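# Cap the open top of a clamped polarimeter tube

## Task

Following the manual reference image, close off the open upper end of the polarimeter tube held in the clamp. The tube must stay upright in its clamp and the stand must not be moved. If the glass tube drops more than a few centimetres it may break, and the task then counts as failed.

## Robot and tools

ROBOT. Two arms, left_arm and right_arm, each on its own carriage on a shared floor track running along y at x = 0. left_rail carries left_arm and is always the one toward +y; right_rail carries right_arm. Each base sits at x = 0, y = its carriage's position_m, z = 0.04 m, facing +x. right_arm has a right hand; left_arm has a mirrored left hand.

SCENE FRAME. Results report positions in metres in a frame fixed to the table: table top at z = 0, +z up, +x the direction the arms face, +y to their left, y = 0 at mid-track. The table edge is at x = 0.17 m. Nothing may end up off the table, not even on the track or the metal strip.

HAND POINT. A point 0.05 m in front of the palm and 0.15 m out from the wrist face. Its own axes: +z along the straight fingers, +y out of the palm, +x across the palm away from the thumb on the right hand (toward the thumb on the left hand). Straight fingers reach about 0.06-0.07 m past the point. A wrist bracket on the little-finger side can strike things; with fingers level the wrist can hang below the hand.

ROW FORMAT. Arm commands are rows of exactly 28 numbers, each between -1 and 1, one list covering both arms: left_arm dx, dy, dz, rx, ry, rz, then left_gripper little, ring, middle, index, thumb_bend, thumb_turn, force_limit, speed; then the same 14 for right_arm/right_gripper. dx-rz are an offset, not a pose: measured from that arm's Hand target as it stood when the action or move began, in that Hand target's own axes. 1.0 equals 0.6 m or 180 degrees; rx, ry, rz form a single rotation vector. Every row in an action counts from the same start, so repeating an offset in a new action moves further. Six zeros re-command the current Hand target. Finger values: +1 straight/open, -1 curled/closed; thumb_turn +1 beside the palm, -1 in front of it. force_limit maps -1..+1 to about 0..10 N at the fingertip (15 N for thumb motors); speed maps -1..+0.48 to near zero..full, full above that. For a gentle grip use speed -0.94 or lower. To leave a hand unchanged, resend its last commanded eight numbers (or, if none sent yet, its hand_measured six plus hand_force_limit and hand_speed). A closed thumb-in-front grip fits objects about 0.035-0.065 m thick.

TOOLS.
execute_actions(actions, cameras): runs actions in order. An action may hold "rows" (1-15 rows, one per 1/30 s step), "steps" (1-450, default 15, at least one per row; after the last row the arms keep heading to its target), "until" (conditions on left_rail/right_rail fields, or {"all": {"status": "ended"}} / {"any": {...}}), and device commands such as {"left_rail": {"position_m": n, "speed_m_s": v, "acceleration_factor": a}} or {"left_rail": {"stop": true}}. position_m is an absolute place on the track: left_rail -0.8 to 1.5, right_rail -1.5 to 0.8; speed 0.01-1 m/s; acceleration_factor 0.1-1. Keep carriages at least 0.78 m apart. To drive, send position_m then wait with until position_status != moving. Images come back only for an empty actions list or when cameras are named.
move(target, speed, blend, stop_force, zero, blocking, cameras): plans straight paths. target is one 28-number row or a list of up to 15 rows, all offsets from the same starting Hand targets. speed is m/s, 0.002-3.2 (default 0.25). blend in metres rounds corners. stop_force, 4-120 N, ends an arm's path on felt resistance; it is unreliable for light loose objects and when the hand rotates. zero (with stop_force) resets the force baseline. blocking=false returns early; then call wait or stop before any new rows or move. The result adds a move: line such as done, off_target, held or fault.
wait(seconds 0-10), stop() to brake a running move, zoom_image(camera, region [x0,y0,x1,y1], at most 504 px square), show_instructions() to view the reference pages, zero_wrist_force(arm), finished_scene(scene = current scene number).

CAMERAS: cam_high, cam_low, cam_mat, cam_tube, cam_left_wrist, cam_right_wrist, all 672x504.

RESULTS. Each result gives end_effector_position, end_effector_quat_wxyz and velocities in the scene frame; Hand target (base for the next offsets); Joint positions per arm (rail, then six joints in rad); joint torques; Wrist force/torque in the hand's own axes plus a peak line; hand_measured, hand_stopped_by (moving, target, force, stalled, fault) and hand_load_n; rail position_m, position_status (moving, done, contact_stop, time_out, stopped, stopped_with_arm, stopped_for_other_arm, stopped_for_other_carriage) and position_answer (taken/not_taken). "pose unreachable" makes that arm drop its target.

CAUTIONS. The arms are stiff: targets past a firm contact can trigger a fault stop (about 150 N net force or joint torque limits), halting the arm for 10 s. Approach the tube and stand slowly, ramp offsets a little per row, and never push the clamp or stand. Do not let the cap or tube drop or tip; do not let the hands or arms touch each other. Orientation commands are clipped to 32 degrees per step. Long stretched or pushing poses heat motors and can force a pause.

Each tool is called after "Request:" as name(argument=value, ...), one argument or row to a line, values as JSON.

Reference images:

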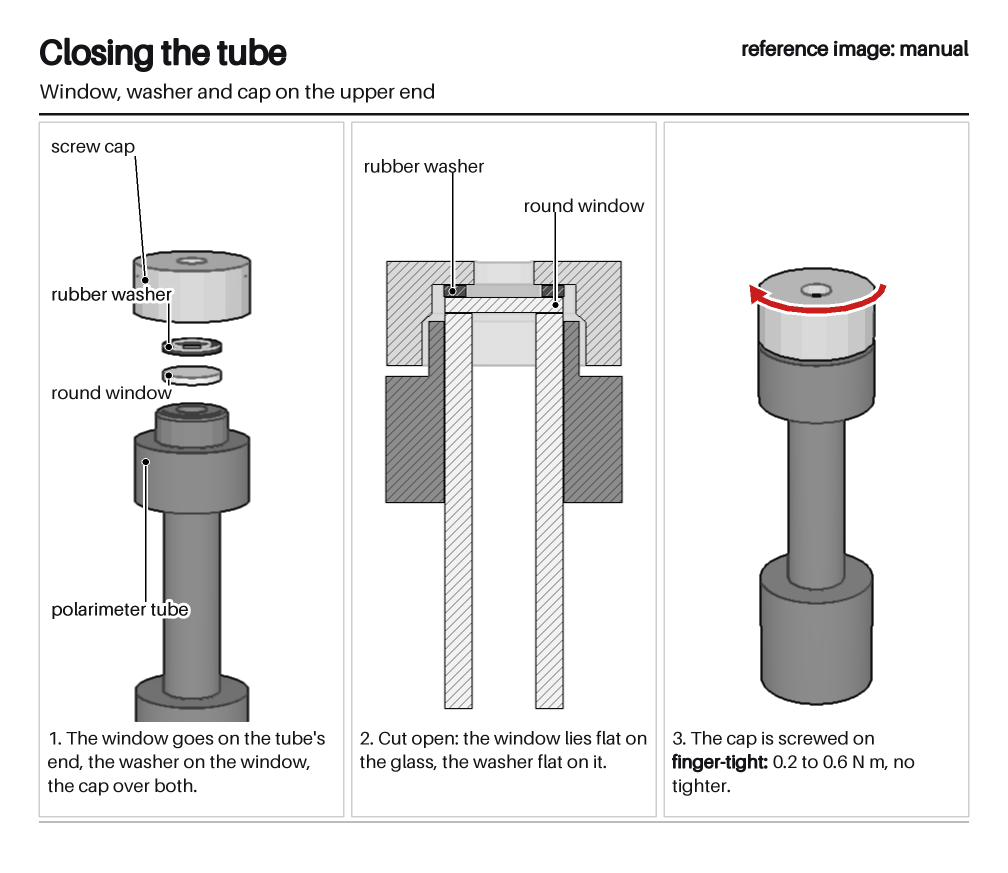

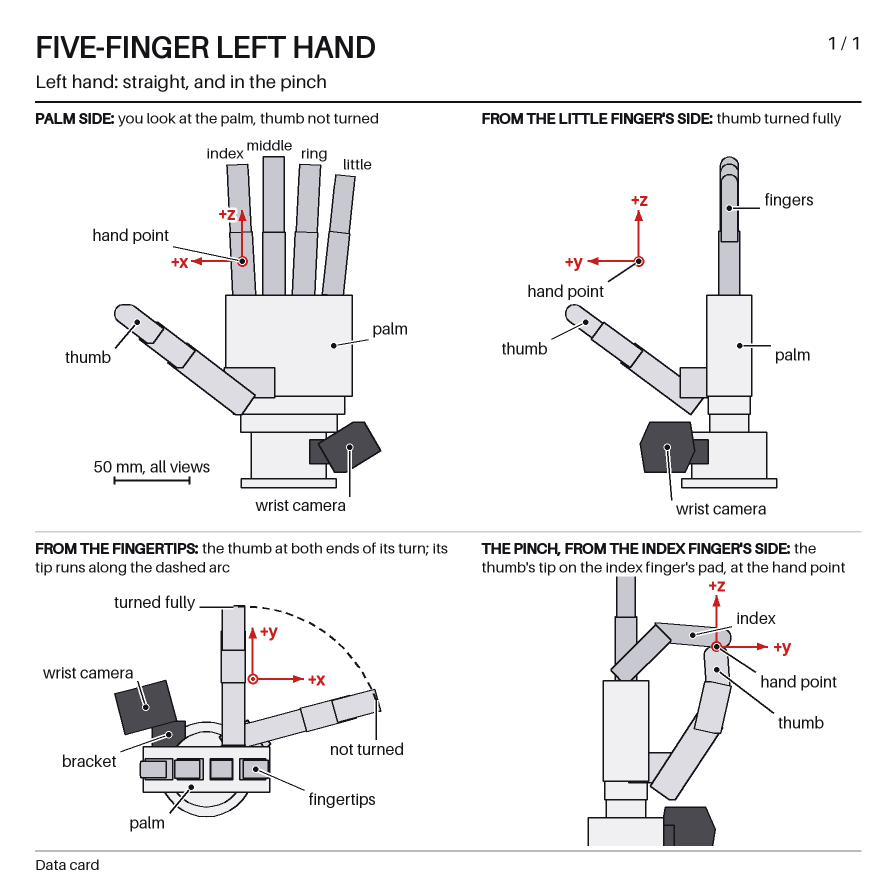

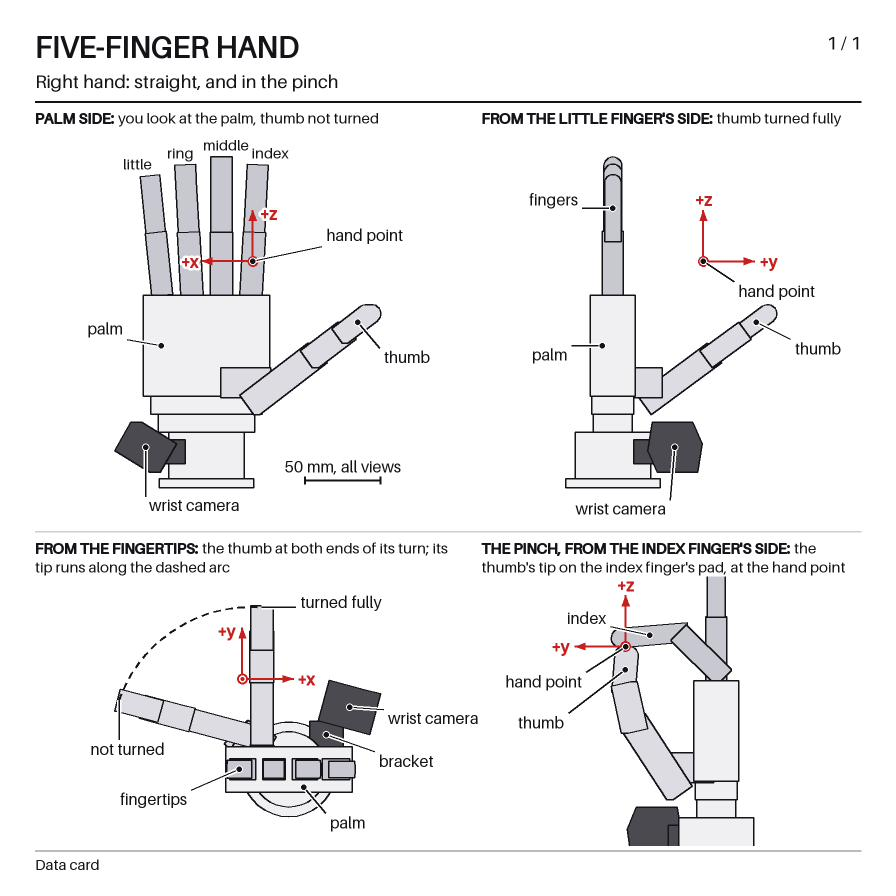

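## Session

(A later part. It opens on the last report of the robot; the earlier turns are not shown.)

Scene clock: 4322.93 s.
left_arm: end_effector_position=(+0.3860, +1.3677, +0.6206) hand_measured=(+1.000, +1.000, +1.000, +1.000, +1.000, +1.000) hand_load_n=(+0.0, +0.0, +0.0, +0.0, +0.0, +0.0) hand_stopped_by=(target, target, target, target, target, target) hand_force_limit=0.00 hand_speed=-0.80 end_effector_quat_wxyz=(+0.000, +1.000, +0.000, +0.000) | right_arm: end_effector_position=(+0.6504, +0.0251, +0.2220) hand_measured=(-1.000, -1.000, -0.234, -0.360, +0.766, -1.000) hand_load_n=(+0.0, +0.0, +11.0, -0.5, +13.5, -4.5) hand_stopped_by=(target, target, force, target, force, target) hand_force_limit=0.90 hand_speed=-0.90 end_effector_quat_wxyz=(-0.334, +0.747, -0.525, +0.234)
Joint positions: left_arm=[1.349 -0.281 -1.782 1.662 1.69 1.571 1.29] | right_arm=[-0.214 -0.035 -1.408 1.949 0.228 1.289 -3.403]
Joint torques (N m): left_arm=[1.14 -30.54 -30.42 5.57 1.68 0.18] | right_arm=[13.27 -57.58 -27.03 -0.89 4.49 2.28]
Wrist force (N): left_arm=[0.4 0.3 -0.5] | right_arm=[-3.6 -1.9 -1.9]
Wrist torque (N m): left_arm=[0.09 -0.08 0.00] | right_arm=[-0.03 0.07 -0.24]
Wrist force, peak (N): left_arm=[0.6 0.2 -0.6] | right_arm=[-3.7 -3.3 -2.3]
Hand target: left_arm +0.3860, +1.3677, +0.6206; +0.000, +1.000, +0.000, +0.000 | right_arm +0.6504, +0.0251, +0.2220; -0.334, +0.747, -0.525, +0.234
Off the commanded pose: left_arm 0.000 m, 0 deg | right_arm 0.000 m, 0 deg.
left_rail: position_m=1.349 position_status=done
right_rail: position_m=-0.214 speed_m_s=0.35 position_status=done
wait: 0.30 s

Request:
execute_actions(
  actions=[
    {"rows":[[0,0,0,0,0,0,1,1,1,1,1,1,0,-0.8,0,0,0,0,0,0,-1,-1,-0.24,-0.5,0.36,-1,0.2,-0.9]],"steps":75},
  ],
)

Request:
move(
  target=[
    [0,0,0,0,0,0,1,1,1,1,1,1,0,-0.8,0.01333,-0.0044,0.00444,0,0.08256,0.07433,-1,-1,-0.24,-0.5,0.36,-1,0.2,-0.9],
  ],
  speed=0.08,
  cameras=["cam_tube"],
)

Request:
zoom_image(
  camera="cam_tube",
  region=[230, 70, 410, 250],
)

Scene clock: 4336.57 s.
left_arm: end_effector_position=(+0.3860, +1.3677, +0.6206) hand_measured=(+1.000, +1.000, +1.000, +1.000, +1.000, +1.000) hand_load_n=(+0.0, +0.0, +0.0, +0.0, +0.0, +0.0) hand_stopped_by=(target, target, target, target, target, target) hand_force_limit=0.00 hand_speed=-0.80 end_effector_quat_wxyz=(+0.000, +1.000, +0.000, +0.000) | right_arm: end_effector_position=(+0.6504, +0.0251, +0.2220) hand_measured=(-1.000, -1.000, -0.234, -0.500, +0.766, -1.000) hand_load_n=(+0.0, +0.0, +11.0, +0.5, +13.0, -2.5) hand_stopped_by=(target, target, force, target, force, target) hand_force_limit=0.20 hand_speed=-0.90 end_effector_quat_wxyz=(-0.334, +0.747, -0.525, +0.234)
Joint positions: left_arm=[1.349 -0.281 -1.782 1.662 1.69 1.571 1.29] | right_arm=[-0.215 -0.035 -1.408 1.949 0.228 1.289 -3.403]
Joint torques (N m): left_arm=[0.93 -31.53 -30.23 5.98 1.49 0.63] | right_arm=[12.94 -59.12 -29.75 1.36 -2.32 2.4]
Wrist force (N): left_arm=[0.2 -0.3 -0.1] | right_arm=[-1.1 -1.3 -1.3]
Wrist torque (N m): left_arm=[-0.03 -0.04 0.01] | right_arm=[-0.12 0.05 -0.26]
Wrist force, peak (N): left_arm=[1.0 -0.2 -0.7] | right_arm=[-3.7 -3.4 -2.6]
Hand target: left_arm +0.3860, +1.3677, +0.6206; +0.000, +1.000, +0.000, +0.000 | right_arm +0.6504, +0.0251, +0.2220; -0.334, +0.747, -0.525, +0.234
Off the commanded pose: left_arm 0.000 m, 0 deg | right_arm 0.000 m, 0 deg.
left_rail: position_m=1.349 position_status=done
right_rail: position_m=-0.215 position_m_goal=-0.214 speed_m_s=0.35 position_status=done

Scene clock: 4339.30 s.
left_arm: end_effector_position=(+0.3860, +1.3677, +0.6206) hand_measured=(+1.000, +1.000, +1.000, +1.000, +1.000, +1.000) hand_load_n=(+0.0, +0.0, +0.0, +0.5, +0.0, +0.0) hand_stopped_by=(target, target, target, target, target, target) hand_force_limit=0.00 hand_speed=-0.80 end_effector_quat_wxyz=(+0.000, +1.000, +0.000, +0.000) | right_arm: end_effector_position=(+0.6566, +0.0188, +0.2222) hand_measured=(-1.000, -1.000, -0.234, -0.500, +0.766, -1.000) hand_load_n=(+0.5, +0.0, +11.5, +0.0, +13.0, -4.5) hand_stopped_by=(target, target, force, target, force, target) hand_force_limit=0.20 hand_speed=-0.90 end_effector_quat_wxyz=(-0.289, +0.645, -0.647, +0.288)
Joint positions: left_arm=[1.349 -0.281 -1.782 1.662 1.69 1.571 1.29] | right_arm=[-0.215 0.056 -1.412 1.947 0.198 1.612 -3.102]
Joint torques (N m): left_arm=[3.01 -29.89 -31.13 5.37 1.65 -0.01] | right_arm=[14.51 -29.26 -47.47 4.54 3.74 2.4]
Wrist force (N): left_arm=[0.5 0.2 -0.6] | right_arm=[-0.4 -0.5 -1.1]
Wrist torque (N m): left_arm=[0.07 -0.10 0.02] | right_arm=[-0.03 0.10 -0.31]
Wrist force, peak (N): left_arm=[0.4 0.1 -1.0] | right_arm=[-1.0 -2.5 -2.3]
Hand target: left_arm +0.3860, +1.3677, +0.6206; +0.000, +1.000, +0.000, +0.000 | right_arm +0.6566, +0.0188, +0.2222; -0.288, +0.645, -0.647, +0.288
Off the commanded pose: left_arm 0.000 m, 0 deg | right_arm 0.000 m, 0 deg.
left_rail: position_m=1.349 position_status=done
right_rail: position_m=-0.215 position_m_goal=-0.214 speed_m_s=0.35 position_status=done
move: done
camera_calibration:
cam_tube: T_world_to_cam=[[-0.982211, 0.187778, -0.00134006, 0.620286], [0.0247037, 0.122137, -0.992206, 0.180743], [-0.186151, -0.974588, -0.124603, 0.349346], [0, 0, 0, 1]] pos_world=[0.669817, 0.201917, 0.223695]
Images, in order (width x height): cam_tube 672x504.

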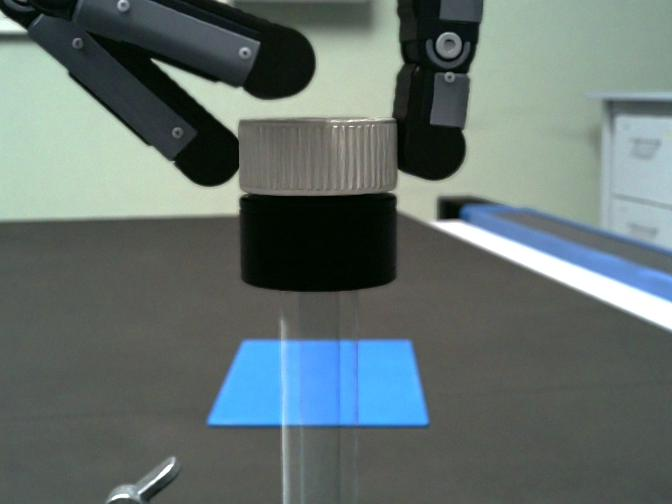

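Scaled by 2.800 from the camera's 672x504 image, which has a finer 960x720 frame.

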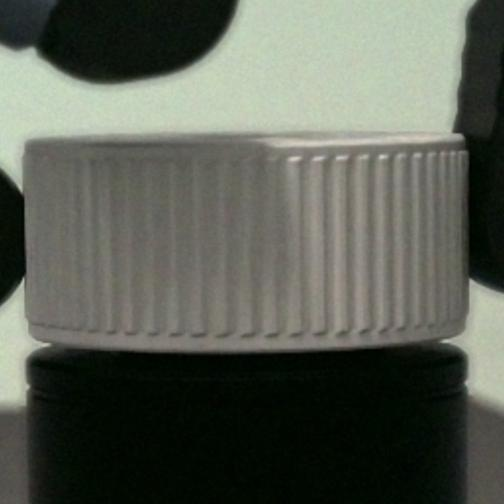

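Request:
execute_actions(
  actions=[
    {"rows":[[0,0,0,0,0,0,1,1,1,1,1,1,0,-0.8,0,0,0,0,0,0,-1,-1,-0.24,-0.33,0.36,-1,0.2,-0.8]],"steps":40},
    {"rows":[[0,0,0,0,0,0,1,1,1,1,1,1,0,-0.8,0,0,0,0,0,0,-1,-1,-0.24,-0.33,0.1,-1,1,-0.5]],"steps":60},
  ],
  cameras=["cam_tube"],
)

Request:
zoom_image(
  camera="cam_tube",
  region=[200, 50, 440, 230],
)

Scene clock: 4375.33 s.
left_arm: end_effector_position=(+0.3860, +1.3677, +0.6206) hand_measured=(+1.000, +1.000, +1.000, +1.000, +1.000, +1.000) hand_load_n=(+0.0, +0.0, +0.0, +0.0, +0.0, +0.0) hand_stopped_by=(target, target, target, target, target, target) hand_force_limit=0.00 hand_speed=-0.80 end_effector_quat_wxyz=(+0.000, +1.000, +0.000, +0.000) | right_arm: end_effector_position=(+0.6566, +0.0188, +0.2222) hand_measured=(-1.000, -1.000, -0.232, -0.330, +0.754, -1.000) hand_load_n=(+0.0, +0.0, +13.0, +0.5, +17.0, -4.0) hand_stopped_by=(target, target, force, target, force, target) hand_force_limit=1.00 hand_speed=-0.50 end_effector_quat_wxyz=(-0.288, +0.645, -0.647, +0.288)
Joint positions: left_arm=[1.349 -0.281 -1.782 1.662 1.69 1.571 1.29] | right_arm=[-0.215 0.056 -1.412 1.947 0.198 1.613 -3.101]
Joint torques (N m): left_arm=[-0.79 -31.13 -31.51 5.85 1.49 0.46] | right_arm=[14.37 -26.38 -42.47 1.14 3.62 2.31]
Wrist force (N): left_arm=[0.5 0.1 -0.2] | right_arm=[-0.2 0.3 -0.9]
Wrist torque (N m): left_arm=[0.04 -0.08 0.01] | right_arm=[-0.04 0.07 -0.28]
Wrist force, peak (N): left_arm=[0.7 0.0 -0.9] | right_arm=[-0.4 -0.9 -2.1]
Hand target: left_arm +0.3860, +1.3677, +0.6206; +0.000, +1.000, +0.000, +0.000 | right_arm +0.6566, +0.0188, +0.2222; -0.288, +0.645, -0.647, +0.288
Off the commanded pose: left_arm 0.000 m, 0 deg | right_arm 0.000 m, 0 deg.
left_rail: position_m=1.349 position_status=done
right_rail: position_m=-0.215 position_m_goal=-0.214 speed_m_s=0.35 position_status=done
camera_calibration:
cam_tube: T_world_to_cam=[[-0.982211, 0.187778, -0.00134006, 0.620286], [0.0247037, 0.122137, -0.992206, 0.180743], [-0.186151, -0.974588, -0.124603, 0.349346], [0, 0, 0, 1]] pos_world=[0.669817, 0.201917, 0.223695]
Images, in order (width x height): cam_tube 672x504.

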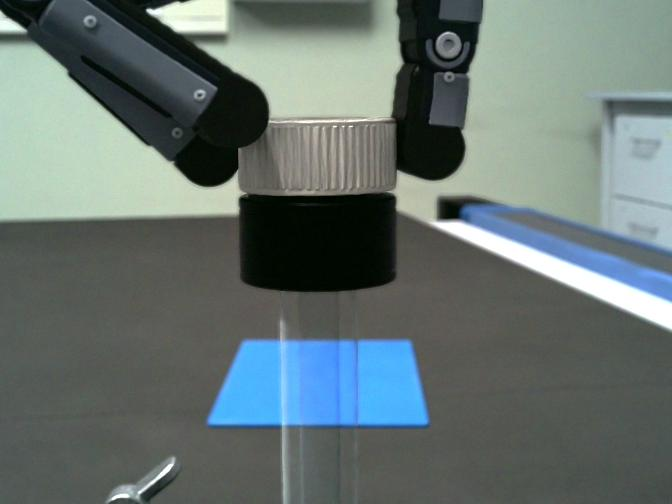

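Scaled by 2.100 from the camera's 672x504 image, which has a finer 960x720 frame.

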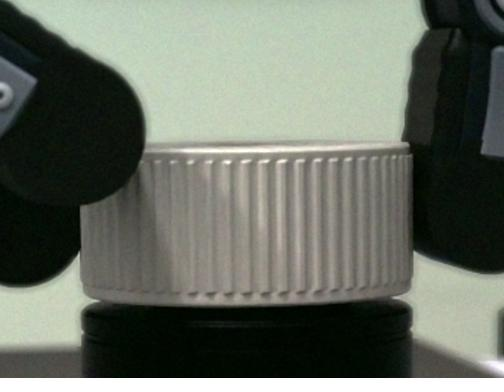

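Request:
execute_actions(
  actions=[
    {"rows":[[0,0,0,0,0,0,1,1,1,1,1,1,0,-0.8,0,0,0,0,0,0,-1,-1,-0.24,-0.33,1,-1,-0.2,-0.8]],"steps":50},
    {"rows":[[0,0,0,0,0,0,1,1,1,1,1,1,0,-0.8,0,0,0,0,0,0,-1,-1,0.1,0.1,1,-1,-0.2,-0.7]],"steps":45},
  ],
  cameras=["cam_tube"],
)

Request:
zoom_image(
  camera="cam_tube",
  region=[230, 70, 410, 250],
)

Scene clock: 4409.80 s.
left_arm: end_effector_position=(+0.3860, +1.3677, +0.6206) hand_measured=(+1.000, +1.000, +1.000, +1.000, +1.000, +1.000) hand_load_n=(+0.0, +0.0, +0.0, +0.0, +0.0, +0.0) hand_stopped_by=(target, target, target, target, target, target) hand_force_limit=0.00 hand_speed=-0.80 end_effector_quat_wxyz=(+0.000, +1.000, +0.000, +0.000) | right_arm: end_effector_position=(+0.6566, +0.0188, +0.2222) hand_measured=(-1.000, -1.000, +0.100, +0.100, +1.000, -1.000) hand_load_n=(+0.0, +0.0, +0.0, +0.0, +0.0, +0.0) hand_stopped_by=(target, target, target, target, target, target) hand_force_limit=-0.20 hand_speed=-0.70 end_effector_quat_wxyz=(-0.288, +0.645, -0.647, +0.288)
Joint positions: left_arm=[1.349 -0.281 -1.782 1.662 1.69 1.571 1.29] | right_arm=[-0.215 0.056 -1.412 1.947 0.198 1.613 -3.101]
Joint torques (N m): left_arm=[0.52 -31.66 -30.2 5.51 1.64 0.54] | right_arm=[12.34 -30.55 -37.41 1.16 2.92 1.61]
Wrist force (N): left_arm=[0.5 -0.2 -0.8] | right_arm=[-1.0 0.4 -0.7]
Wrist torque (N m): left_arm=[0.01 -0.10 0.02] | right_arm=[-0.01 0.17 -0.19]
Wrist force, peak (N): left_arm=[1.1 0.0 -0.6] | right_arm=[-1.7 -1.0 4.0]
Hand target: left_arm +0.3860, +1.3677, +0.6206; +0.000, +1.000, +0.000, +0.000 | right_arm +0.6566, +0.0188, +0.2222; -0.288, +0.645, -0.647, +0.288
Off the commanded pose: left_arm 0.000 m, 0 deg | right_arm 0.000 m, 0 deg.
left_rail: position_m=1.349 position_status=done
right_rail: position_m=-0.215 position_m_goal=-0.214 speed_m_s=0.35 position_status=done
camera_calibration:
cam_tube: T_world_to_cam=[[-0.982211, 0.187778, -0.00134006, 0.620286], [0.0247037, 0.122137, -0.992206, 0.180743], [-0.186151, -0.974588, -0.124603, 0.349346], [0, 0, 0, 1]] pos_world=[0.669817, 0.201917, 0.223695]
Images, in order (width x height): cam_tube 672x504.

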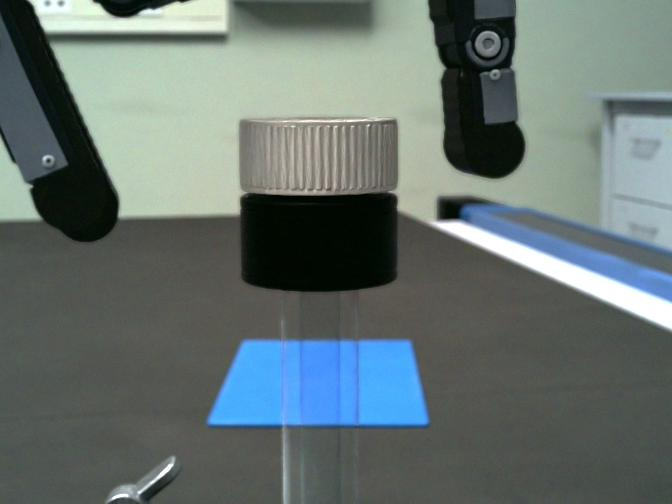

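Scaled by 2.800 from the camera's 672x504 image, which has a finer 960x720 frame.

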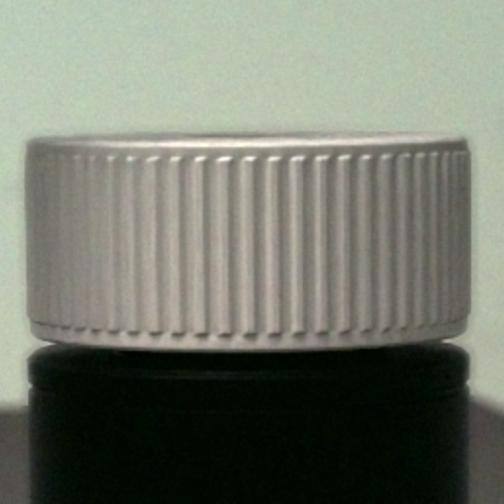

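Request:
move(
  target=[
    [0,0,0,0,0,0,1,1,1,1,1,1,0,-0.8,-0.0075,0.0067,-0.0074,0,-0.08256,-0.07433,-1,-1,0.1,0.1,1,-1,-0.2,-0.7],
    [0,0,0,0,0,0,1,1,1,1,1,1,0,-0.8,-0.0133,0.0142,-0.0157,0,-0.16511,-0.14867,-1,-1,0.1,0.1,1,-1,-0.2,-0.7],
    [0,0,0,0,0,0,1,1,1,1,1,1,0,-0.8,-0.016,0.0226,-0.0251,0,-0.24767,-0.223,-1,-1,0.1,0.1,1,-1,-0.2,-0.7],
  ],
  speed=0.2,
  blend=[0.004,0.004,0],
  cameras=["cam_tube"],
)

Request:
execute_actions(
  actions=[
    {"rows":[[0,0,0,0,0,0,1,1,1,1,1,1,0,-0.8,0,0,0,0,0,0,-1,-1,-0.26,-0.27,1,-1,-0.6,-0.8]],"steps":75},
    {"rows":[[0,0,0,0,0,0,1,1,1,1,1,1,0,-0.8,0,0,0,0,0,0,-1,-1,-0.26,-0.27,0.45,-1,-0.1,-0.88]],"steps":90},
  ],
  cameras=["cam_tube"],
)

Scene clock: 4423.00 s.
left_arm: end_effector_position=(+0.3860, +1.3677, +0.6206) hand_measured=(+1.000, +1.000, +1.000, +1.000, +1.000, +1.000) hand_load_n=(+0.0, +0.0, +0.0, +0.0, +0.0, +0.0) hand_stopped_by=(target, target, target, target, target, target) hand_force_limit=0.00 hand_speed=-0.80 end_effector_quat_wxyz=(+0.000, +1.000, +0.000, +0.000) | right_arm: end_effector_position=(+0.6364, +0.0285, +0.2222) hand_measured=(-1.000, -1.000, +0.100, +0.100, +1.000, -1.000) hand_load_n=(+0.0, +0.0, +0.0, +0.0, +0.0, +0.0) hand_stopped_by=(target, target, target, target, target, target) hand_force_limit=-0.20 hand_speed=-0.70 end_effector_quat_wxyz=(-0.394, +0.882, -0.237, +0.106)
Joint positions: left_arm=[1.349 -0.281 -1.782 1.662 1.69 1.571 1.29] | right_arm=[-0.215 -0.146 -1.247 1.822 0.604 0.807 -4.173]
Joint torques (N m): left_arm=[0.82 -31.68 -29.63 5.86 1.5 0.09] | right_arm=[-12.96 -39.43 -45.51 6.54 -4.67 -2.69]
Wrist force (N): left_arm=[0.9 0.0 -0.5] | right_arm=[-0.7 0.4 0.0]
Wrist torque (N m): left_arm=[0.05 -0.16 0.04] | right_arm=[-0.08 0.10 0.07]
Wrist force, peak (N): left_arm=[0.9 0.3 -0.7] | right_arm=[-1.5 0.3 -0.6]
Hand target: left_arm +0.3860, +1.3677, +0.6206; +0.000, +1.000, +0.000, +0.000 | right_arm +0.6364, +0.0285, +0.2222; -0.394, +0.882, -0.237, +0.106
Off the commanded pose: left_arm 0.000 m, 0 deg | right_arm 0.000 m, 0 deg.
left_rail: position_m=1.349 position_status=done
right_rail: position_m=-0.215 position_m_goal=-0.214 speed_m_s=0.35 position_status=done
move: done
camera_calibration:
cam_tube: T_world_to_cam=[[-0.982211, 0.187778, -0.00134006, 0.620286], [0.0247037, 0.122137, -0.992206, 0.180743], [-0.186151, -0.974588, -0.124603, 0.349346], [0, 0, 0, 1]] pos_world=[0.669817, 0.201917, 0.223695]
Images, in order (width x height): cam_tube 672x504.

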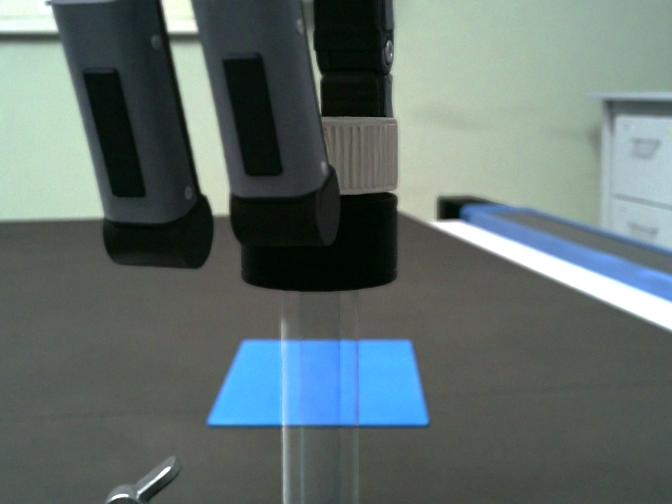

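Scene clock: 4428.70 s.
left_arm: end_effector_position=(+0.3860, +1.3677, +0.6206) hand_measured=(+1.000, +1.000, +1.000, +1.000, +1.000, +1.000) hand_load_n=(+0.0, +0.0, +0.0, +0.0, +0.0, +0.0) hand_stopped_by=(target, target, target, target, target, target) hand_force_limit=0.00 hand_speed=-0.80 end_effector_quat_wxyz=(+0.000, +1.000, +0.000, +0.000) | right_arm: end_effector_position=(+0.6364, +0.0285, +0.2222) hand_measured=(-1.000, -1.000, -0.248, -0.270, +0.782, -1.000) hand_load_n=(+0.0, +0.0, +7.5, +0.0, +7.5, +0.5) hand_stopped_by=(target, target, force, target, force, target) hand_force_limit=-0.10 hand_speed=-0.88 end_effector_quat_wxyz=(-0.394, +0.882, -0.237, +0.106)
Joint positions: left_arm=[1.349 -0.281 -1.782 1.662 1.69 1.571 1.29] | right_arm=[-0.215 -0.146 -1.247 1.822 0.604 0.807 -4.173]
Joint torques (N m): left_arm=[0.46 -30.19 -31.98 5.55 1.65 -0.06] | right_arm=[-11.05 -45.13 -33.33 6.29 2.41 -2.83]
Wrist force (N): left_arm=[0.2 -0.2 -0.2] | right_arm=[0.4 -0.1 1.5]
Wrist torque (N m): left_arm=[-0.01 -0.05 0.01] | right_arm=[0.01 0.04 0.01]
Wrist force, peak (N): left_arm=[0.6 0.0 -1.0] | right_arm=[0.0 -1.7 4.8]
Hand target: left_arm +0.3860, +1.3677, +0.6206; +0.000, +1.000, +0.000, +0.000 | right_arm +0.6364, +0.0285, +0.2222; -0.394, +0.882, -0.237, +0.106
Off the commanded pose: left_arm 0.000 m, 0 deg | right_arm 0.000 m, 0 deg.
left_rail: position_m=1.349 position_status=done
right_rail: position_m=-0.215 position_m_goal=-0.214 speed_m_s=0.35 position_status=done
camera_calibration:
cam_tube: T_world_to_cam=[[-0.982211, 0.187778, -0.00134006, 0.620286], [0.0247037, 0.122137, -0.992206, 0.180743], [-0.186151, -0.974588, -0.124603, 0.349346], [0, 0, 0, 1]] pos_world=[0.669817, 0.201917, 0.223695]
Images, in order (width x height): cam_tube 672x504.

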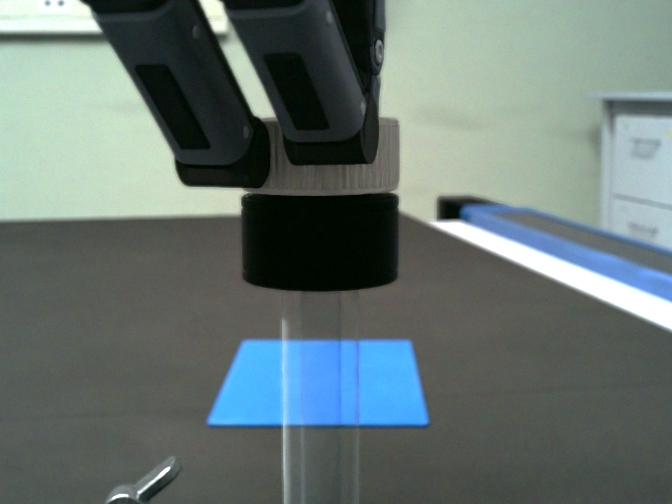

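Request:
execute_actions(
  actions=[
    {"rows":[[0,0,0,0,0,0,1,1,1,1,1,1,0,-0.8,0,0,0,0,0,0,-1,-1,-0.26,-0.38,0.45,-1,0.0,-0.9]],"steps":60},
  ],
  cameras=["cam_tube"],
)

Scene clock: 4449.00 s.
left_arm: end_effector_position=(+0.3860, +1.3677, +0.6206) hand_measured=(+1.000, +1.000, +1.000, +1.000, +1.000, +1.000) hand_load_n=(+0.0, +0.0, +0.0, +0.0, +0.0, +0.0) hand_stopped_by=(target, target, target, target, target, target) hand_force_limit=0.00 hand_speed=-0.80 end_effector_quat_wxyz=(+0.000, +1.000, +0.000, +0.000) | right_arm: end_effector_position=(+0.6364, +0.0285, +0.2222) hand_measured=(-1.000, -1.000, -0.248, -0.314, +0.782, -1.000) hand_load_n=(+0.0, +0.0, +5.5, +6.5, +9.5, +0.0) hand_stopped_by=(target, target, force, force, force, target) hand_force_limit=0.00 hand_speed=-0.90 end_effector_quat_wxyz=(-0.394, +0.882, -0.237, +0.106)
Joint positions: left_arm=[1.349 -0.281 -1.782 1.662 1.69 1.571 1.29] | right_arm=[-0.215 -0.146 -1.247 1.822 0.604 0.807 -4.173]
Joint torques (N m): left_arm=[-0.86 -30.73 -30.13 5.59 1.53 0.15] | right_arm=[-11.2 -54.62 -34.07 6.4 2.51 -2.58]
Wrist force (N): left_arm=[0.1 0.1 -0.8] | right_arm=[-0.1 -2.2 3.7]
Wrist torque (N m): left_arm=[0.06 -0.04 -0.01] | right_arm=[-0.05 0.08 0.00]
Wrist force, peak (N): left_arm=[0.7 0.0 -1.0] | right_arm=[0.4 -1.0 4.9]
Hand target: left_arm +0.3860, +1.3677, +0.6206; +0.000, +1.000, +0.000, +0.000 | right_arm +0.6364, +0.0285, +0.2222; -0.394, +0.882, -0.237, +0.106
Off the commanded pose: left_arm 0.000 m, 0 deg | right_arm 0.000 m, 0 deg.
left_rail: position_m=1.349 position_status=done
right_rail: position_m=-0.215 position_m_goal=-0.214 speed_m_s=0.35 position_status=done
camera_calibration:
cam_tube: T_world_to_cam=[[-0.982211, 0.187778, -0.00134006, 0.620286], [0.0247037, 0.122137, -0.992206, 0.180743], [-0.186151, -0.974588, -0.124603, 0.349346], [0, 0, 0, 1]] pos_world=[0.669817, 0.201917, 0.223695]
Images, in order (width x height): cam_tube 672x504.

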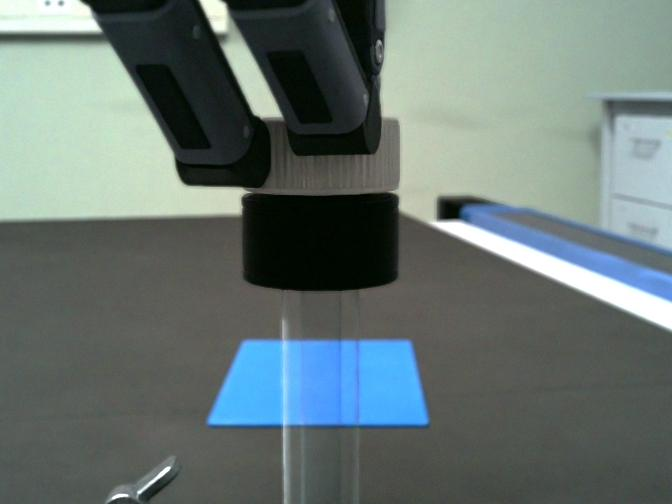

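Request:
execute_actions(
  actions=[
    {"rows":[[0,0,0,0,0,0,1,1,1,1,1,1,0,-0.8,0,0,0,0,0,0,-1,-1,-0.26,-0.38,0.3,-1,0.9,-0.9]],"steps":60},
    {"rows":[[0,0,0,0,0,0,1,1,1,1,1,1,0,-0.8,0,0,0,0,0,0,-1,-1,-0.26,-0.38,0.1,-1,1,-0.4]],"steps":45},
  ],
)

Scene clock: 4463.77 s.
left_arm: end_effector_position=(+0.3860, +1.3677, +0.6206) hand_measured=(+1.000, +1.000, +1.000, +1.000, +1.000, +1.000) hand_load_n=(+0.0, +0.0, +0.0, +0.0, +0.0, +0.0) hand_stopped_by=(target, target, target, target, target, target) hand_force_limit=0.00 hand_speed=-0.80 end_effector_quat_wxyz=(+0.000, +1.000, +0.000, +0.000) | right_arm: end_effector_position=(+0.6364, +0.0285, +0.2222) hand_measured=(-1.000, -1.000, -0.248, -0.314, +0.758, -1.000) hand_load_n=(+0.0, +0.0, +7.0, +7.5, +18.5, +0.5) hand_stopped_by=(target, target, force, force, force, target) hand_force_limit=1.00 hand_speed=-0.40 end_effector_quat_wxyz=(-0.394, +0.882, -0.237, +0.106)
Joint positions: left_arm=[1.349 -0.281 -1.782 1.662 1.69 1.571 1.29] | right_arm=[-0.215 -0.146 -1.247 1.822 0.604 0.807 -4.173]
Joint torques (N m): left_arm=[0.92 -32.27 -30.2 6.02 1.28 0.04] | right_arm=[-6.55 -53.58 -33.78 6.35 2.54 -1.75]
Wrist force (N): left_arm=[0.4 0.1 -0.5] | right_arm=[0.3 0.6 3.0]
Wrist torque (N m): left_arm=[0.06 -0.09 0.01] | right_arm=[0.02 0.06 0.03]
Wrist force, peak (N): left_arm=[0.9 0.2 -0.8] | right_arm=[0.1 -0.7 5.3]
Hand target: left_arm +0.3860, +1.3677, +0.6206; +0.000, +1.000, +0.000, +0.000 | right_arm +0.6364, +0.0285, +0.2222; -0.394, +0.882, -0.237, +0.106
Off the commanded pose: left_arm 0.000 m, 0 deg | right_arm 0.000 m, 0 deg.
left_rail: position_m=1.349 position_status=done
right_rail: position_m=-0.215 position_m_goal=-0.214 speed_m_s=0.35 position_status=done

Request:
move(
  target=[0,0,0,0,0,0,1,1,1,1,1,1,0,-0.8,0.01383,-0.0024,0.0031,0,0.08256,0.07433,-1,-1,-0.26,-0.38,0.1,-1,1,-0.4],
  speed=0.06,
)

Request:
wait(
  seconds=0.3,
)

Scene clock: 4476.23 s.
left_arm: end_effector_position=(+0.3860, +1.3677, +0.6206) hand_measured=(+1.000, +1.000, +1.000, +1.000, +1.000, +1.000) hand_load_n=(+0.0, +0.0, +0.0, +0.0, +0.0, +0.0) hand_stopped_by=(target, target, target, target, target, target) hand_force_limit=0.00 hand_speed=-0.80 end_effector_quat_wxyz=(+0.000, +1.000, +0.000, +0.000) | right_arm: end_effector_position=(+0.6447, +0.0263, +0.2220) hand_measured=(-1.000, -1.000, -0.248, -0.314, +0.758, -1.000) hand_load_n=(+0.0, +0.0, +7.5, +4.5, +17.5, -8.0) hand_stopped_by=(target, target, force, force, force, target) hand_force_limit=1.00 hand_speed=-0.40 end_effector_quat_wxyz=(-0.370, +0.827, -0.387, +0.172)
Joint positions: left_arm=[1.349 -0.281 -1.782 1.662 1.69 1.571 1.29] | right_arm=[-0.215 -0.11 -1.348 1.901 0.361 1.003 -3.749]
Joint torques (N m): left_arm=[1.27 -32.54 -29.97 5.63 1.65 0.08] | right_arm=[16.93 -61.81 -26.82 -0.46 2.85 2.48]
Wrist force (N): left_arm=[0.3 0.3 -0.1] | right_arm=[0.0 -0.5 -2.6]
Wrist torque (N m): left_arm=[0.06 -0.05 -0.01] | right_arm=[-0.13 0.07 -0.38]
Wrist force, peak (N): left_arm=[0.5 0.0 -1.0] | right_arm=[0.8 -1.7 -4.0]
Hand target: left_arm +0.3860, +1.3677, +0.6206; +0.000, +1.000, +0.000, +0.000 | right_arm +0.6447, +0.0263, +0.2220; -0.370, +0.827, -0.387, +0.173
Off the commanded pose: left_arm 0.000 m, 0 deg | right_arm 0.000 m, 0 deg.
left_rail: position_m=1.349 position_status=done
right_rail: position_m=-0.215 position_m_goal=-0.214 speed_m_s=0.35 position_status=done
move: done

Scene clock: 4476.53 s.
left_arm: end_effector_position=(+0.3860, +1.3677, +0.6206) hand_measured=(+1.000, +1.000, +1.000, +1.000, +1.000, +1.000) hand_load_n=(+0.0, +0.0, +0.0, +0.0, +0.0, +0.0) hand_stopped_by=(target, target, target, target, target, target) hand_force_limit=0.00 hand_speed=-0.80 end_effector_quat_wxyz=(+0.000, +1.000, +0.000, +0.000) | right_arm: end_effector_position=(+0.6447, +0.0263, +0.2220) hand_measured=(-1.000, -1.000, -0.248, -0.314, +0.758, -1.000) hand_load_n=(+0.0, +0.0, +7.5, +4.0, +17.5, -8.0) hand_stopped_by=(target, target, force, force, force, target) hand_force_limit=1.00 hand_speed=-0.40 end_effector_quat_wxyz=(-0.370, +0.827, -0.387, +0.173)
Joint positions: left_arm=[1.349 -0.281 -1.782 1.662 1.69 1.571 1.29] | right_arm=[-0.215 -0.11 -1.349 1.901 0.361 1.003 -3.749]
Joint torques (N m): left_arm=[0.33 -31.05 -31.16 5.8 1.94 0.49] | right_arm=[14.38 -59.35 -25.39 -0.23 2.51 2.8]
Wrist force (N): left_arm=[0.1 0.0 -0.4] | right_arm=[0.7 -1.4 -4.0]
Wrist torque (N m): left_arm=[0.03 -0.03 -0.01] | right_arm=[-0.09 -0.01 -0.34]
Wrist force, peak (N): left_arm=[0.6 0.2 -0.7] | right_arm=[1.0 -2.1 -4.1]
Hand target: left_arm +0.3860, +1.3677, +0.6206; +0.000, +1.000, +0.000, +0.000 | right_arm +0.6447, +0.0263, +0.2220; -0.370, +0.827, -0.387, +0.173
Off the commanded pose: left_arm 0.000 m, 0 deg | right_arm 0.000 m, 0 deg.
left_rail: position_m=1.349 position_status=done
right_rail: position_m=-0.215 position_m_goal=-0.214 speed_m_s=0.35 position_status=done
wait: 0.30 s

Request:
move(
  target=[0,0,0,0,0,0,1,1,1,1,1,1,0,-0.8,0.00677,-0.00156,0.00173,0,0.04128,0.03717,-1,-1,-0.26,-0.38,0.1,-1,1,-0.4],
  speed=0.05,
)

Request:
wait(
  seconds=0.3,
  cameras=["cam_tube"],
)

Request:
zoom_image(
  camera="cam_tube",
  region=[230, 70, 410, 250],
)

Scene clock: 4490.07 s.
left_arm: end_effector_position=(+0.3860, +1.3677, +0.6206) hand_measured=(+1.000, +1.000, +1.000, +1.000, +1.000, +1.000) hand_load_n=(+0.0, +0.0, +0.0, +0.0, +0.0, +0.0) hand_stopped_by=(target, target, target, target, target, target) hand_force_limit=0.00 hand_speed=-0.80 end_effector_quat_wxyz=(+0.000, +1.000, +0.000, +0.000) | right_arm: end_effector_position=(+0.6484, +0.0241, +0.2220) hand_measured=(-1.000, -1.000, -0.248, -0.314, +0.758, -1.000) hand_load_n=(+0.0, +0.0, +10.5, +3.5, +17.5, -6.5) hand_stopped_by=(target, target, force, force, force, target) hand_force_limit=1.00 hand_speed=-0.40 end_effector_quat_wxyz=(-0.353, +0.790, -0.457, +0.204) end_effector_velocity=(+0.000, +0.000, +0.001) end_effector_angular_velocity=(+0.000, +0.000, -0.005)
Joint positions: left_arm=[1.349 -0.281 -1.782 1.662 1.69 1.571 1.29] | right_arm=[-0.215 -0.08 -1.384 1.93 0.282 1.135 -3.571]
Joint velocities: left_arm=[within noise] | right_arm=[0 0.001 -0.002 0 -0.001 0.004 0.005]
Joint torques (N m): left_arm=[-0.93 -31.05 -30.75 5.73 1.34 0.3] | right_arm=[12.72 -57.6 -28.31 -0.86 4.18 2.58]
Wrist force (N): left_arm=[0.6 -0.1 -0.7] | right_arm=[-4.0 -2.1 -2.4]
Wrist torque (N m): left_arm=[0.03 -0.12 0.03] | right_arm=[-0.08 0.06 -0.35]
Wrist force, peak (N): left_arm=[0.7 -0.3 -1.0] | right_arm=[-3.4 -2.7 -3.0]
Hand target: left_arm +0.3860, +1.3677, +0.6206; +0.000, +1.000, +0.000, +0.000 | right_arm +0.6484, +0.0241, +0.2220; -0.353, +0.790, -0.458, +0.204
Off the commanded pose: left_arm 0.000 m, 0 deg | right_arm 0.000 m, 0 deg.
left_rail: position_m=1.349 position_status=done
right_rail: position_m=-0.215 position_m_goal=-0.214 speed_m_s=0.35 position_status=done
move: done

Scene clock: 4490.37 s.
left_arm: end_effector_position=(+0.3860, +1.3677, +0.6206) hand_measured=(+1.000, +1.000, +1.000, +1.000, +1.000, +1.000) hand_load_n=(+0.0, +0.0, +0.0, +0.5, +0.0, +0.0) hand_stopped_by=(target, target, target, target, target, target) hand_force_limit=0.00 hand_speed=-0.80 end_effector_quat_wxyz=(+0.000, +1.000, +0.000, +0.000) | right_arm: end_effector_position=(+0.6484, +0.0241, +0.2220) hand_measured=(-1.000, -1.000, -0.248, -0.314, +0.758, -1.000) hand_load_n=(+0.0, +0.0, +10.0, +3.0, +17.5, -6.5) hand_stopped_by=(target, target, force, force, force, target) hand_force_limit=1.00 hand_speed=-0.40 end_effector_quat_wxyz=(-0.353, +0.790, -0.458, +0.204)
Joint positions: left_arm=[1.349 -0.281 -1.782 1.662 1.69 1.571 1.29] | right_arm=[-0.215 -0.08 -1.384 1.93 0.282 1.135 -3.57]
Joint torques (N m): left_arm=[-3.38 -30.38 -32.02 5.78 0.76 0.17] | right_arm=[12.43 -59.34 -28.1 -0.53 4.15 2.45]
Wrist force (N): left_arm=[0.5 0.2 -0.2] | right_arm=[-3.4 -1.3 -1.4]
Wrist torque (N m): left_arm=[0.06 -0.09 0.01] | right_arm=[-0.11 -0.04 -0.32]
Wrist force, peak (N): left_arm=[0.6 -0.2 -0.6] | right_arm=[-3.4 -2.1 -2.4]
Hand target: left_arm +0.3860, +1.3677, +0.6206; +0.000, +1.000, +0.000, +0.000 | right_arm +0.6484, +0.0241, +0.2220; -0.353, +0.790, -0.458, +0.204
Off the commanded pose: left_arm 0.000 m, 0 deg | right_arm 0.000 m, 0 deg.
left_rail: position_m=1.349 position_status=done
right_rail: position_m=-0.215 position_m_goal=-0.214 speed_m_s=0.35 position_status=done
wait: 0.30 s
camera_calibration:
cam_tube: T_world_to_cam=[[-0.982211, 0.187778, -0.00134006, 0.620286], [0.0247037, 0.122137, -0.992206, 0.180743], [-0.186151, -0.974588, -0.124603, 0.349346], [0, 0, 0, 1]] pos_world=[0.669817, 0.201917, 0.223695]
Images, in order (width x height): cam_tube 672x504.

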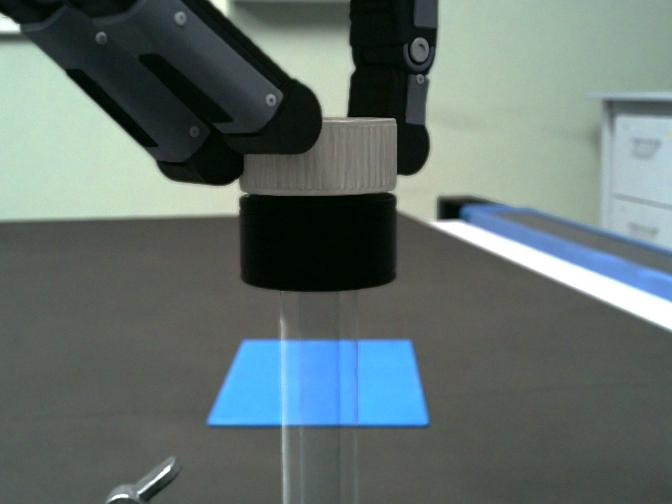

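Scaled by 2.800 from the camera's 672x504 image, which has a finer 960x720 frame.

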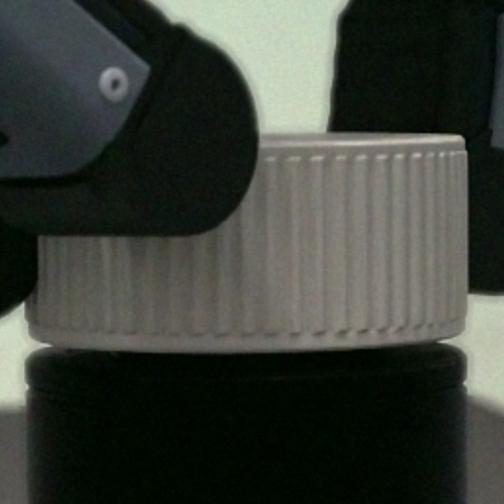

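Request:
move(
  target=[0,0,0,0,0,0,1,1,1,1,1,1,0,-0.8,0.0071,-0.00177,0.00197,0,0.04953,0.0446,-1,-1,-0.26,-0.38,0.1,-1,1,-0.4],
  speed=0.05,
)

Request:
wait(
  seconds=0.3,
)

Request:
wait(
  seconds=0.3,
)

Scene clock: 4500.03 s.
left_arm: end_effector_position=(+0.3860, +1.3677, +0.6206) hand_measured=(+1.000, +1.000, +1.000, +1.000, +1.000, +1.000) hand_load_n=(+0.0, +0.0, +0.0, +0.0, -0.5, +0.0) hand_stopped_by=(target, target, target, target, target, target) hand_force_limit=0.00 hand_speed=-0.80 end_effector_quat_wxyz=(+0.000, +1.000, +0.000, +0.000) | right_arm: end_effector_position=(+0.6519, +0.0212, +0.2220) hand_measured=(-1.000, -1.000, -0.248, -0.314, +0.758, -1.000) hand_load_n=(+0.0, +0.0, +15.0, +1.0, +17.0, -6.0) hand_stopped_by=(target, target, force, force, force, target) hand_force_limit=1.00 hand_speed=-0.40 end_effector_quat_wxyz=(-0.330, +0.738, -0.538, +0.239)
Joint positions: left_arm=[1.349 -0.281 -1.782 1.662 1.69 1.571 1.29] | right_arm=[-0.214 -0.033 -1.411 1.951 0.222 1.315 -3.377]
Joint torques (N m): left_arm=[2.19 -31.57 -31.19 5.76 1.61 0.16] | right_arm=[9.78 -59.25 -27.95 -0.94 5.71 1.97]
Wrist force (N): left_arm=[0.5 0.3 -0.5] | right_arm=[-7.7 -2.2 0.5]
Wrist torque (N m): left_arm=[0.09 -0.10 0.01] | right_arm=[-0.03 0.04 -0.30]
Wrist force, peak (N): left_arm=[1.1 0.1 -0.6] | right_arm=[-7.5 -3.8 -0.4]
Hand target: left_arm +0.3860, +1.3677, +0.6206; +0.000, +1.000, +0.000, +0.000 | right_arm +0.6519, +0.0212, +0.2220; -0.330, +0.738, -0.538, +0.239
Off the commanded pose: left_arm 0.000 m, 0 deg | right_arm 0.000 m, 0 deg.
left_rail: position_m=1.349 position_status=done
right_rail: position_m=-0.214 speed_m_s=0.35 position_status=done
move: done

Scene clock: 4500.33 s.
left_arm: end_effector_position=(+0.3860, +1.3677, +0.6206) hand_measured=(+1.000, +1.000, +1.000, +1.000, +1.000, +1.000) hand_load_n=(+0.0, +0.0, +0.0, +0.0, +0.0, +0.0) hand_stopped_by=(target, target, target, target, target, target) hand_force_limit=0.00 hand_speed=-0.80 end_effector_quat_wxyz=(+0.000, +1.000, +0.000, +0.000) | right_arm: end_effector_position=(+0.6519, +0.0212, +0.2220) hand_measured=(-1.000, -1.000, -0.248, -0.314, +0.758, -1.000) hand_load_n=(+0.0, +0.0, +15.0, +1.5, +17.0, -6.0) hand_stopped_by=(target, target, force, force, force, target) hand_force_limit=1.00 hand_speed=-0.40 end_effector_quat_wxyz=(-0.330, +0.738, -0.538, +0.239)
Joint positions: left_arm=[1.349 -0.281 -1.782 1.662 1.69 1.571 1.29] | right_arm=[-0.214 -0.033 -1.411 1.951 0.222 1.315 -3.376]
Joint torques (N m): left_arm=[0.39 -30.7 -30.61 5.59 1.46 0.01] | right_arm=[10.7 -57.21 -27.98 -0.89 5.46 1.95]
Wrist force (N): left_arm=[0.7 0.0 -0.5] | right_arm=[-7.5 -3.8 -0.8]
Wrist torque (N m): left_arm=[0.03 -0.12 0.03] | right_arm=[-0.07 0.04 -0.30]
Wrist force, peak (N): left_arm=[0.4 0.0 -0.8] | right_arm=[-7.7 -3.9 -0.7]
Hand target: left_arm +0.3860, +1.3677, +0.6206; +0.000, +1.000, +0.000, +0.000 | right_arm +0.6519, +0.0212, +0.2220; -0.330, +0.738, -0.538, +0.239
Off the commanded pose: left_arm 0.000 m, 0 deg | right_arm 0.000 m, 0 deg.
left_rail: position_m=1.349 position_status=done
right_rail: position_m=-0.214 speed_m_s=0.35 position_status=done
wait: 0.30 s

Scene clock: 4500.63 s.
left_arm: end_effector_position=(+0.3860, +1.3677, +0.6206) hand_measured=(+1.000, +1.000, +1.000, +1.000, +1.000, +1.000) hand_load_n=(+0.0, +0.0, +0.0, +0.0, +0.0, +0.0) hand_stopped_by=(target, target, target, target, target, target) hand_force_limit=0.00 hand_speed=-0.80 end_effector_quat_wxyz=(+0.000, +1.000, +0.000, +0.000) | right_arm: end_effector_position=(+0.6519, +0.0212, +0.2220) hand_measured=(-1.000, -1.000, -0.248, -0.314, +0.758, -1.000) hand_load_n=(+0.0, +0.0, +15.0, +1.5, +17.0, -6.0) hand_stopped_by=(target, target, force, force, force, target) hand_force_limit=1.00 hand_speed=-0.40 end_effector_quat_wxyz=(-0.330, +0.738, -0.538, +0.239)
Joint positions: left_arm=[1.349 -0.281 -1.782 1.662 1.69 1.571 1.29] | right_arm=[-0.214 -0.033 -1.411 1.951 0.222 1.315 -3.376]
Joint torques (N m): left_arm=[0.16 -31.86 -30.84 5.57 1.26 -0.31] | right_arm=[11.4 -57.39 -27.88 -0.9 5.63 2.11]
Wrist force (N): left_arm=[0.5 0.1 -0.4] | right_arm=[-7.6 -2.6 0.0]
Wrist torque (N m): left_arm=[0.05 -0.10 0.01] | right_arm=[-0.05 0.02 -0.30]
Wrist force, peak (N): left_arm=[0.9 0.2 -0.3] | right_arm=[-7.9 -3.2 0.1]
Hand target: left_arm +0.3860, +1.3677, +0.6206; +0.000, +1.000, +0.000, +0.000 | right_arm +0.6519, +0.0212, +0.2220; -0.330, +0.738, -0.538, +0.239
Off the commanded pose: left_arm 0.000 m, 0 deg | right_arm 0.000 m, 0 deg.
left_rail: position_m=1.349 position_status=done
right_rail: position_m=-0.214 speed_m_s=0.35 position_status=done
wait: 0.30 s

Request:
move(
  target=[0,0,0,0,0,0,1,1,1,1,1,1,0,-0.8,-0.0021,0,0,0,0,0,-1,-1,-0.26,-0.38,0.1,-1,1,-0.4],
  speed=0.03,
)

Request:
wait(
  seconds=0.3,
)

Request:
wait(
  seconds=0.3,
  cameras=["cam_tube"],
)

Request:
zoom_image(
  camera="cam_tube",
  region=[230, 70, 410, 250],
)

Scene clock: 4512.50 s.
left_arm: end_effector_position=(+0.3860, +1.3677, +0.6206) hand_measured=(+1.000, +1.000, +1.000, +1.000, +1.000, +1.000) hand_load_n=(+0.0, +0.0, +0.0, +0.0, +0.0, +0.0) hand_stopped_by=(target, target, target, target, target, target) hand_force_limit=0.00 hand_speed=-0.80 end_effector_quat_wxyz=(+0.000, +1.000, +0.000, +0.000) | right_arm: end_effector_position=(+0.6516, +0.0223, +0.2220) hand_measured=(-1.000, -1.000, -0.248, -0.314, +0.758, -1.000) hand_load_n=(+0.0, +0.0, +13.5, +2.5, +18.5, -4.5) hand_stopped_by=(target, target, force, force, force, target) hand_force_limit=1.00 hand_speed=-0.40 end_effector_quat_wxyz=(-0.330, +0.738, -0.538, +0.239)
Joint positions: left_arm=[1.349 -0.281 -1.782 1.662 1.69 1.571 1.29] | right_arm=[-0.214 -0.031 -1.411 1.951 0.221 1.317 -3.375]
Joint torques (N m): left_arm=[3.04 -30.97 -29.9 5.77 1.6 0.32] | right_arm=[19.01 -56.41 -26.2 -0.15 3.24 3.11]
Wrist force (N): left_arm=[0.8 -0.1 -0.8] | right_arm=[1.1 -1.5 0.8]
Wrist torque (N m): left_arm=[0.05 -0.14 0.03] | right_arm=[-0.06 0.04 -0.33]
Wrist force, peak (N): left_arm=[0.8 0.0 -0.9] | right_arm=[-8.0 -4.2 -0.5]
Hand target: left_arm +0.3860, +1.3677, +0.6206; +0.000, +1.000, +0.000, +0.000 | right_arm +0.6515, +0.0224, +0.2220; -0.330, +0.738, -0.538, +0.239
Off the commanded pose: left_arm 0.000 m, 0 deg | right_arm 0.000 m, 0 deg.
left_rail: position_m=1.349 position_status=done
right_rail: position_m=-0.214 speed_m_s=0.35 position_status=done
move: done

Scene clock: 4512.80 s.
left_arm: end_effector_position=(+0.3860, +1.3677, +0.6206) hand_measured=(+1.000, +1.000, +1.000, +1.000, +1.000, +1.000) hand_load_n=(+0.0, +0.0, +0.0, +0.0, +0.0, +0.0) hand_stopped_by=(target, target, target, target, target, target) hand_force_limit=0.00 hand_speed=-0.80 end_effector_quat_wxyz=(+0.000, +1.000, +0.000, +0.000) | right_arm: end_effector_position=(+0.6515, +0.0224, +0.2220) hand_measured=(-1.000, -1.000, -0.248, -0.314, +0.758, -1.000) hand_load_n=(+0.0, +0.0, +13.0, +2.5, +18.5, -4.5) hand_stopped_by=(target, target, force, force, force, target) hand_force_limit=1.00 hand_speed=-0.40 end_effector_quat_wxyz=(-0.330, +0.738, -0.538, +0.239)
Joint positions: left_arm=[1.349 -0.281 -1.782 1.662 1.69 1.571 1.29] | right_arm=[-0.214 -0.031 -1.411 1.951 0.221 1.317 -3.374]
Joint torques (N m): left_arm=[0.68 -29.79 -30.86 5.81 1.55 0] | right_arm=[17.38 -59.23 -26.71 0.11 3.07 2.78]
Wrist force (N): left_arm=[0.6 0.3 -0.4] | right_arm=[1.9 -2.4 -0.7]
Wrist torque (N m): left_arm=[0.08 -0.10 0.01] | right_arm=[-0.01 0.03 -0.32]
Wrist force, peak (N): left_arm=[0.6 0.1 -0.9] | right_arm=[1.8 -2.8 0.0]
Hand target: left_arm +0.3860, +1.3677, +0.6206; +0.000, +1.000, +0.000, +0.000 | right_arm +0.6515, +0.0224, +0.2220; -0.330, +0.738, -0.538, +0.239
Off the commanded pose: left_arm 0.000 m, 0 deg | right_arm 0.000 m, 0 deg.
left_rail: position_m=1.349 position_status=done
right_rail: position_m=-0.214 speed_m_s=0.35 position_status=done
wait: 0.30 s

Scene clock: 4513.10 s.
left_arm: end_effector_position=(+0.3860, +1.3677, +0.6206) hand_measured=(+1.000, +1.000, +1.000, +1.000, +1.000, +1.000) hand_load_n=(+0.0, +0.0, +0.0, +0.0, +0.0, +0.0) hand_stopped_by=(target, target, target, target, target, target) hand_force_limit=0.00 hand_speed=-0.80 end_effector_quat_wxyz=(+0.000, +1.000, +0.000, +0.000) | right_arm: end_effector_position=(+0.6515, +0.0224, +0.2220) hand_measured=(-1.000, -1.000, -0.248, -0.314, +0.758, -1.000) hand_load_n=(+0.0, +0.0, +13.0, +2.5, +18.5, -4.5) hand_stopped_by=(target, target, force, force, force, target) hand_force_limit=1.00 hand_speed=-0.40 end_effector_quat_wxyz=(-0.330, +0.738, -0.538, +0.239)
Joint positions: left_arm=[1.349 -0.281 -1.782 1.662 1.69 1.571 1.29] | right_arm=[-0.214 -0.031 -1.411 1.951 0.221 1.317 -3.374]
Joint torques (N m): left_arm=[-1.45 -30.19 -30.67 5.71 1.47 0.04] | right_arm=[14.36 -56.28 -26.17 0.23 2.6 2.93]
Wrist force (N): left_arm=[0.2 -0.1 -0.5] | right_arm=[1.5 -2.0 0.3]
Wrist torque (N m): left_arm=[0.03 -0.05 0.00] | right_arm=[-0.09 0.09 -0.36]
Wrist force, peak (N): left_arm=[0.7 0.2 -0.7] | right_arm=[1.9 -2.8 -0.2]
Hand target: left_arm +0.3860, +1.3677, +0.6206; +0.000, +1.000, +0.000, +0.000 | right_arm +0.6515, +0.0224, +0.2220; -0.330, +0.738, -0.538, +0.239
Off the commanded pose: left_arm 0.000 m, 0 deg | right_arm 0.000 m, 0 deg.
left_rail: position_m=1.349 position_status=done
right_rail: position_m=-0.214 speed_m_s=0.35 position_status=done
wait: 0.30 s
camera_calibration:
cam_tube: T_world_to_cam=[[-0.982211, 0.187778, -0.00134006, 0.620286], [0.0247037, 0.122137, -0.992206, 0.180743], [-0.186151, -0.974588, -0.124603, 0.349346], [0, 0, 0, 1]] pos_world=[0.669817, 0.201917, 0.223695]
Images, in order (width x height): cam_tube 672x504.

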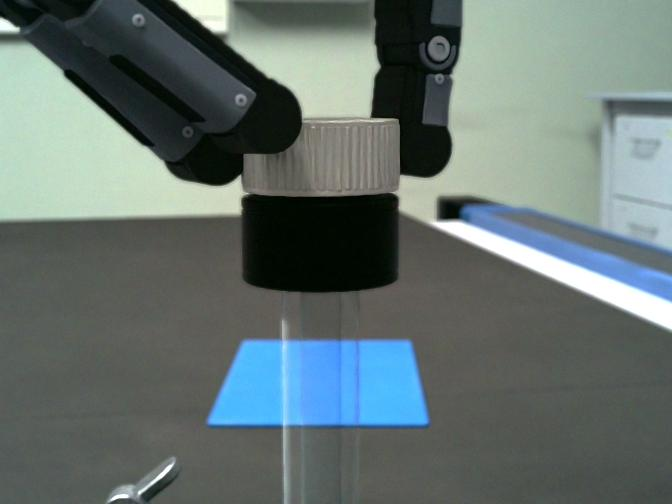

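Scaled by 2.800 from the camera's 672x504 image, which has a finer 960x720 frame.

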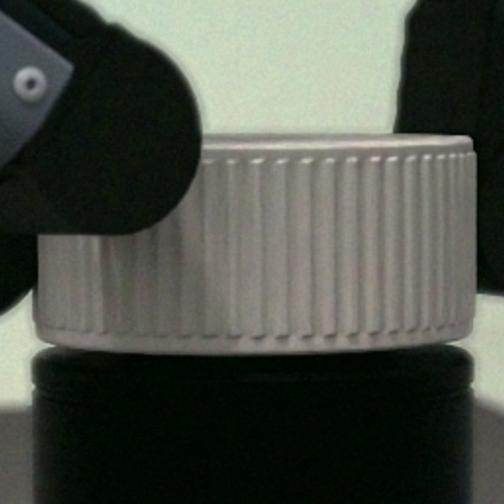

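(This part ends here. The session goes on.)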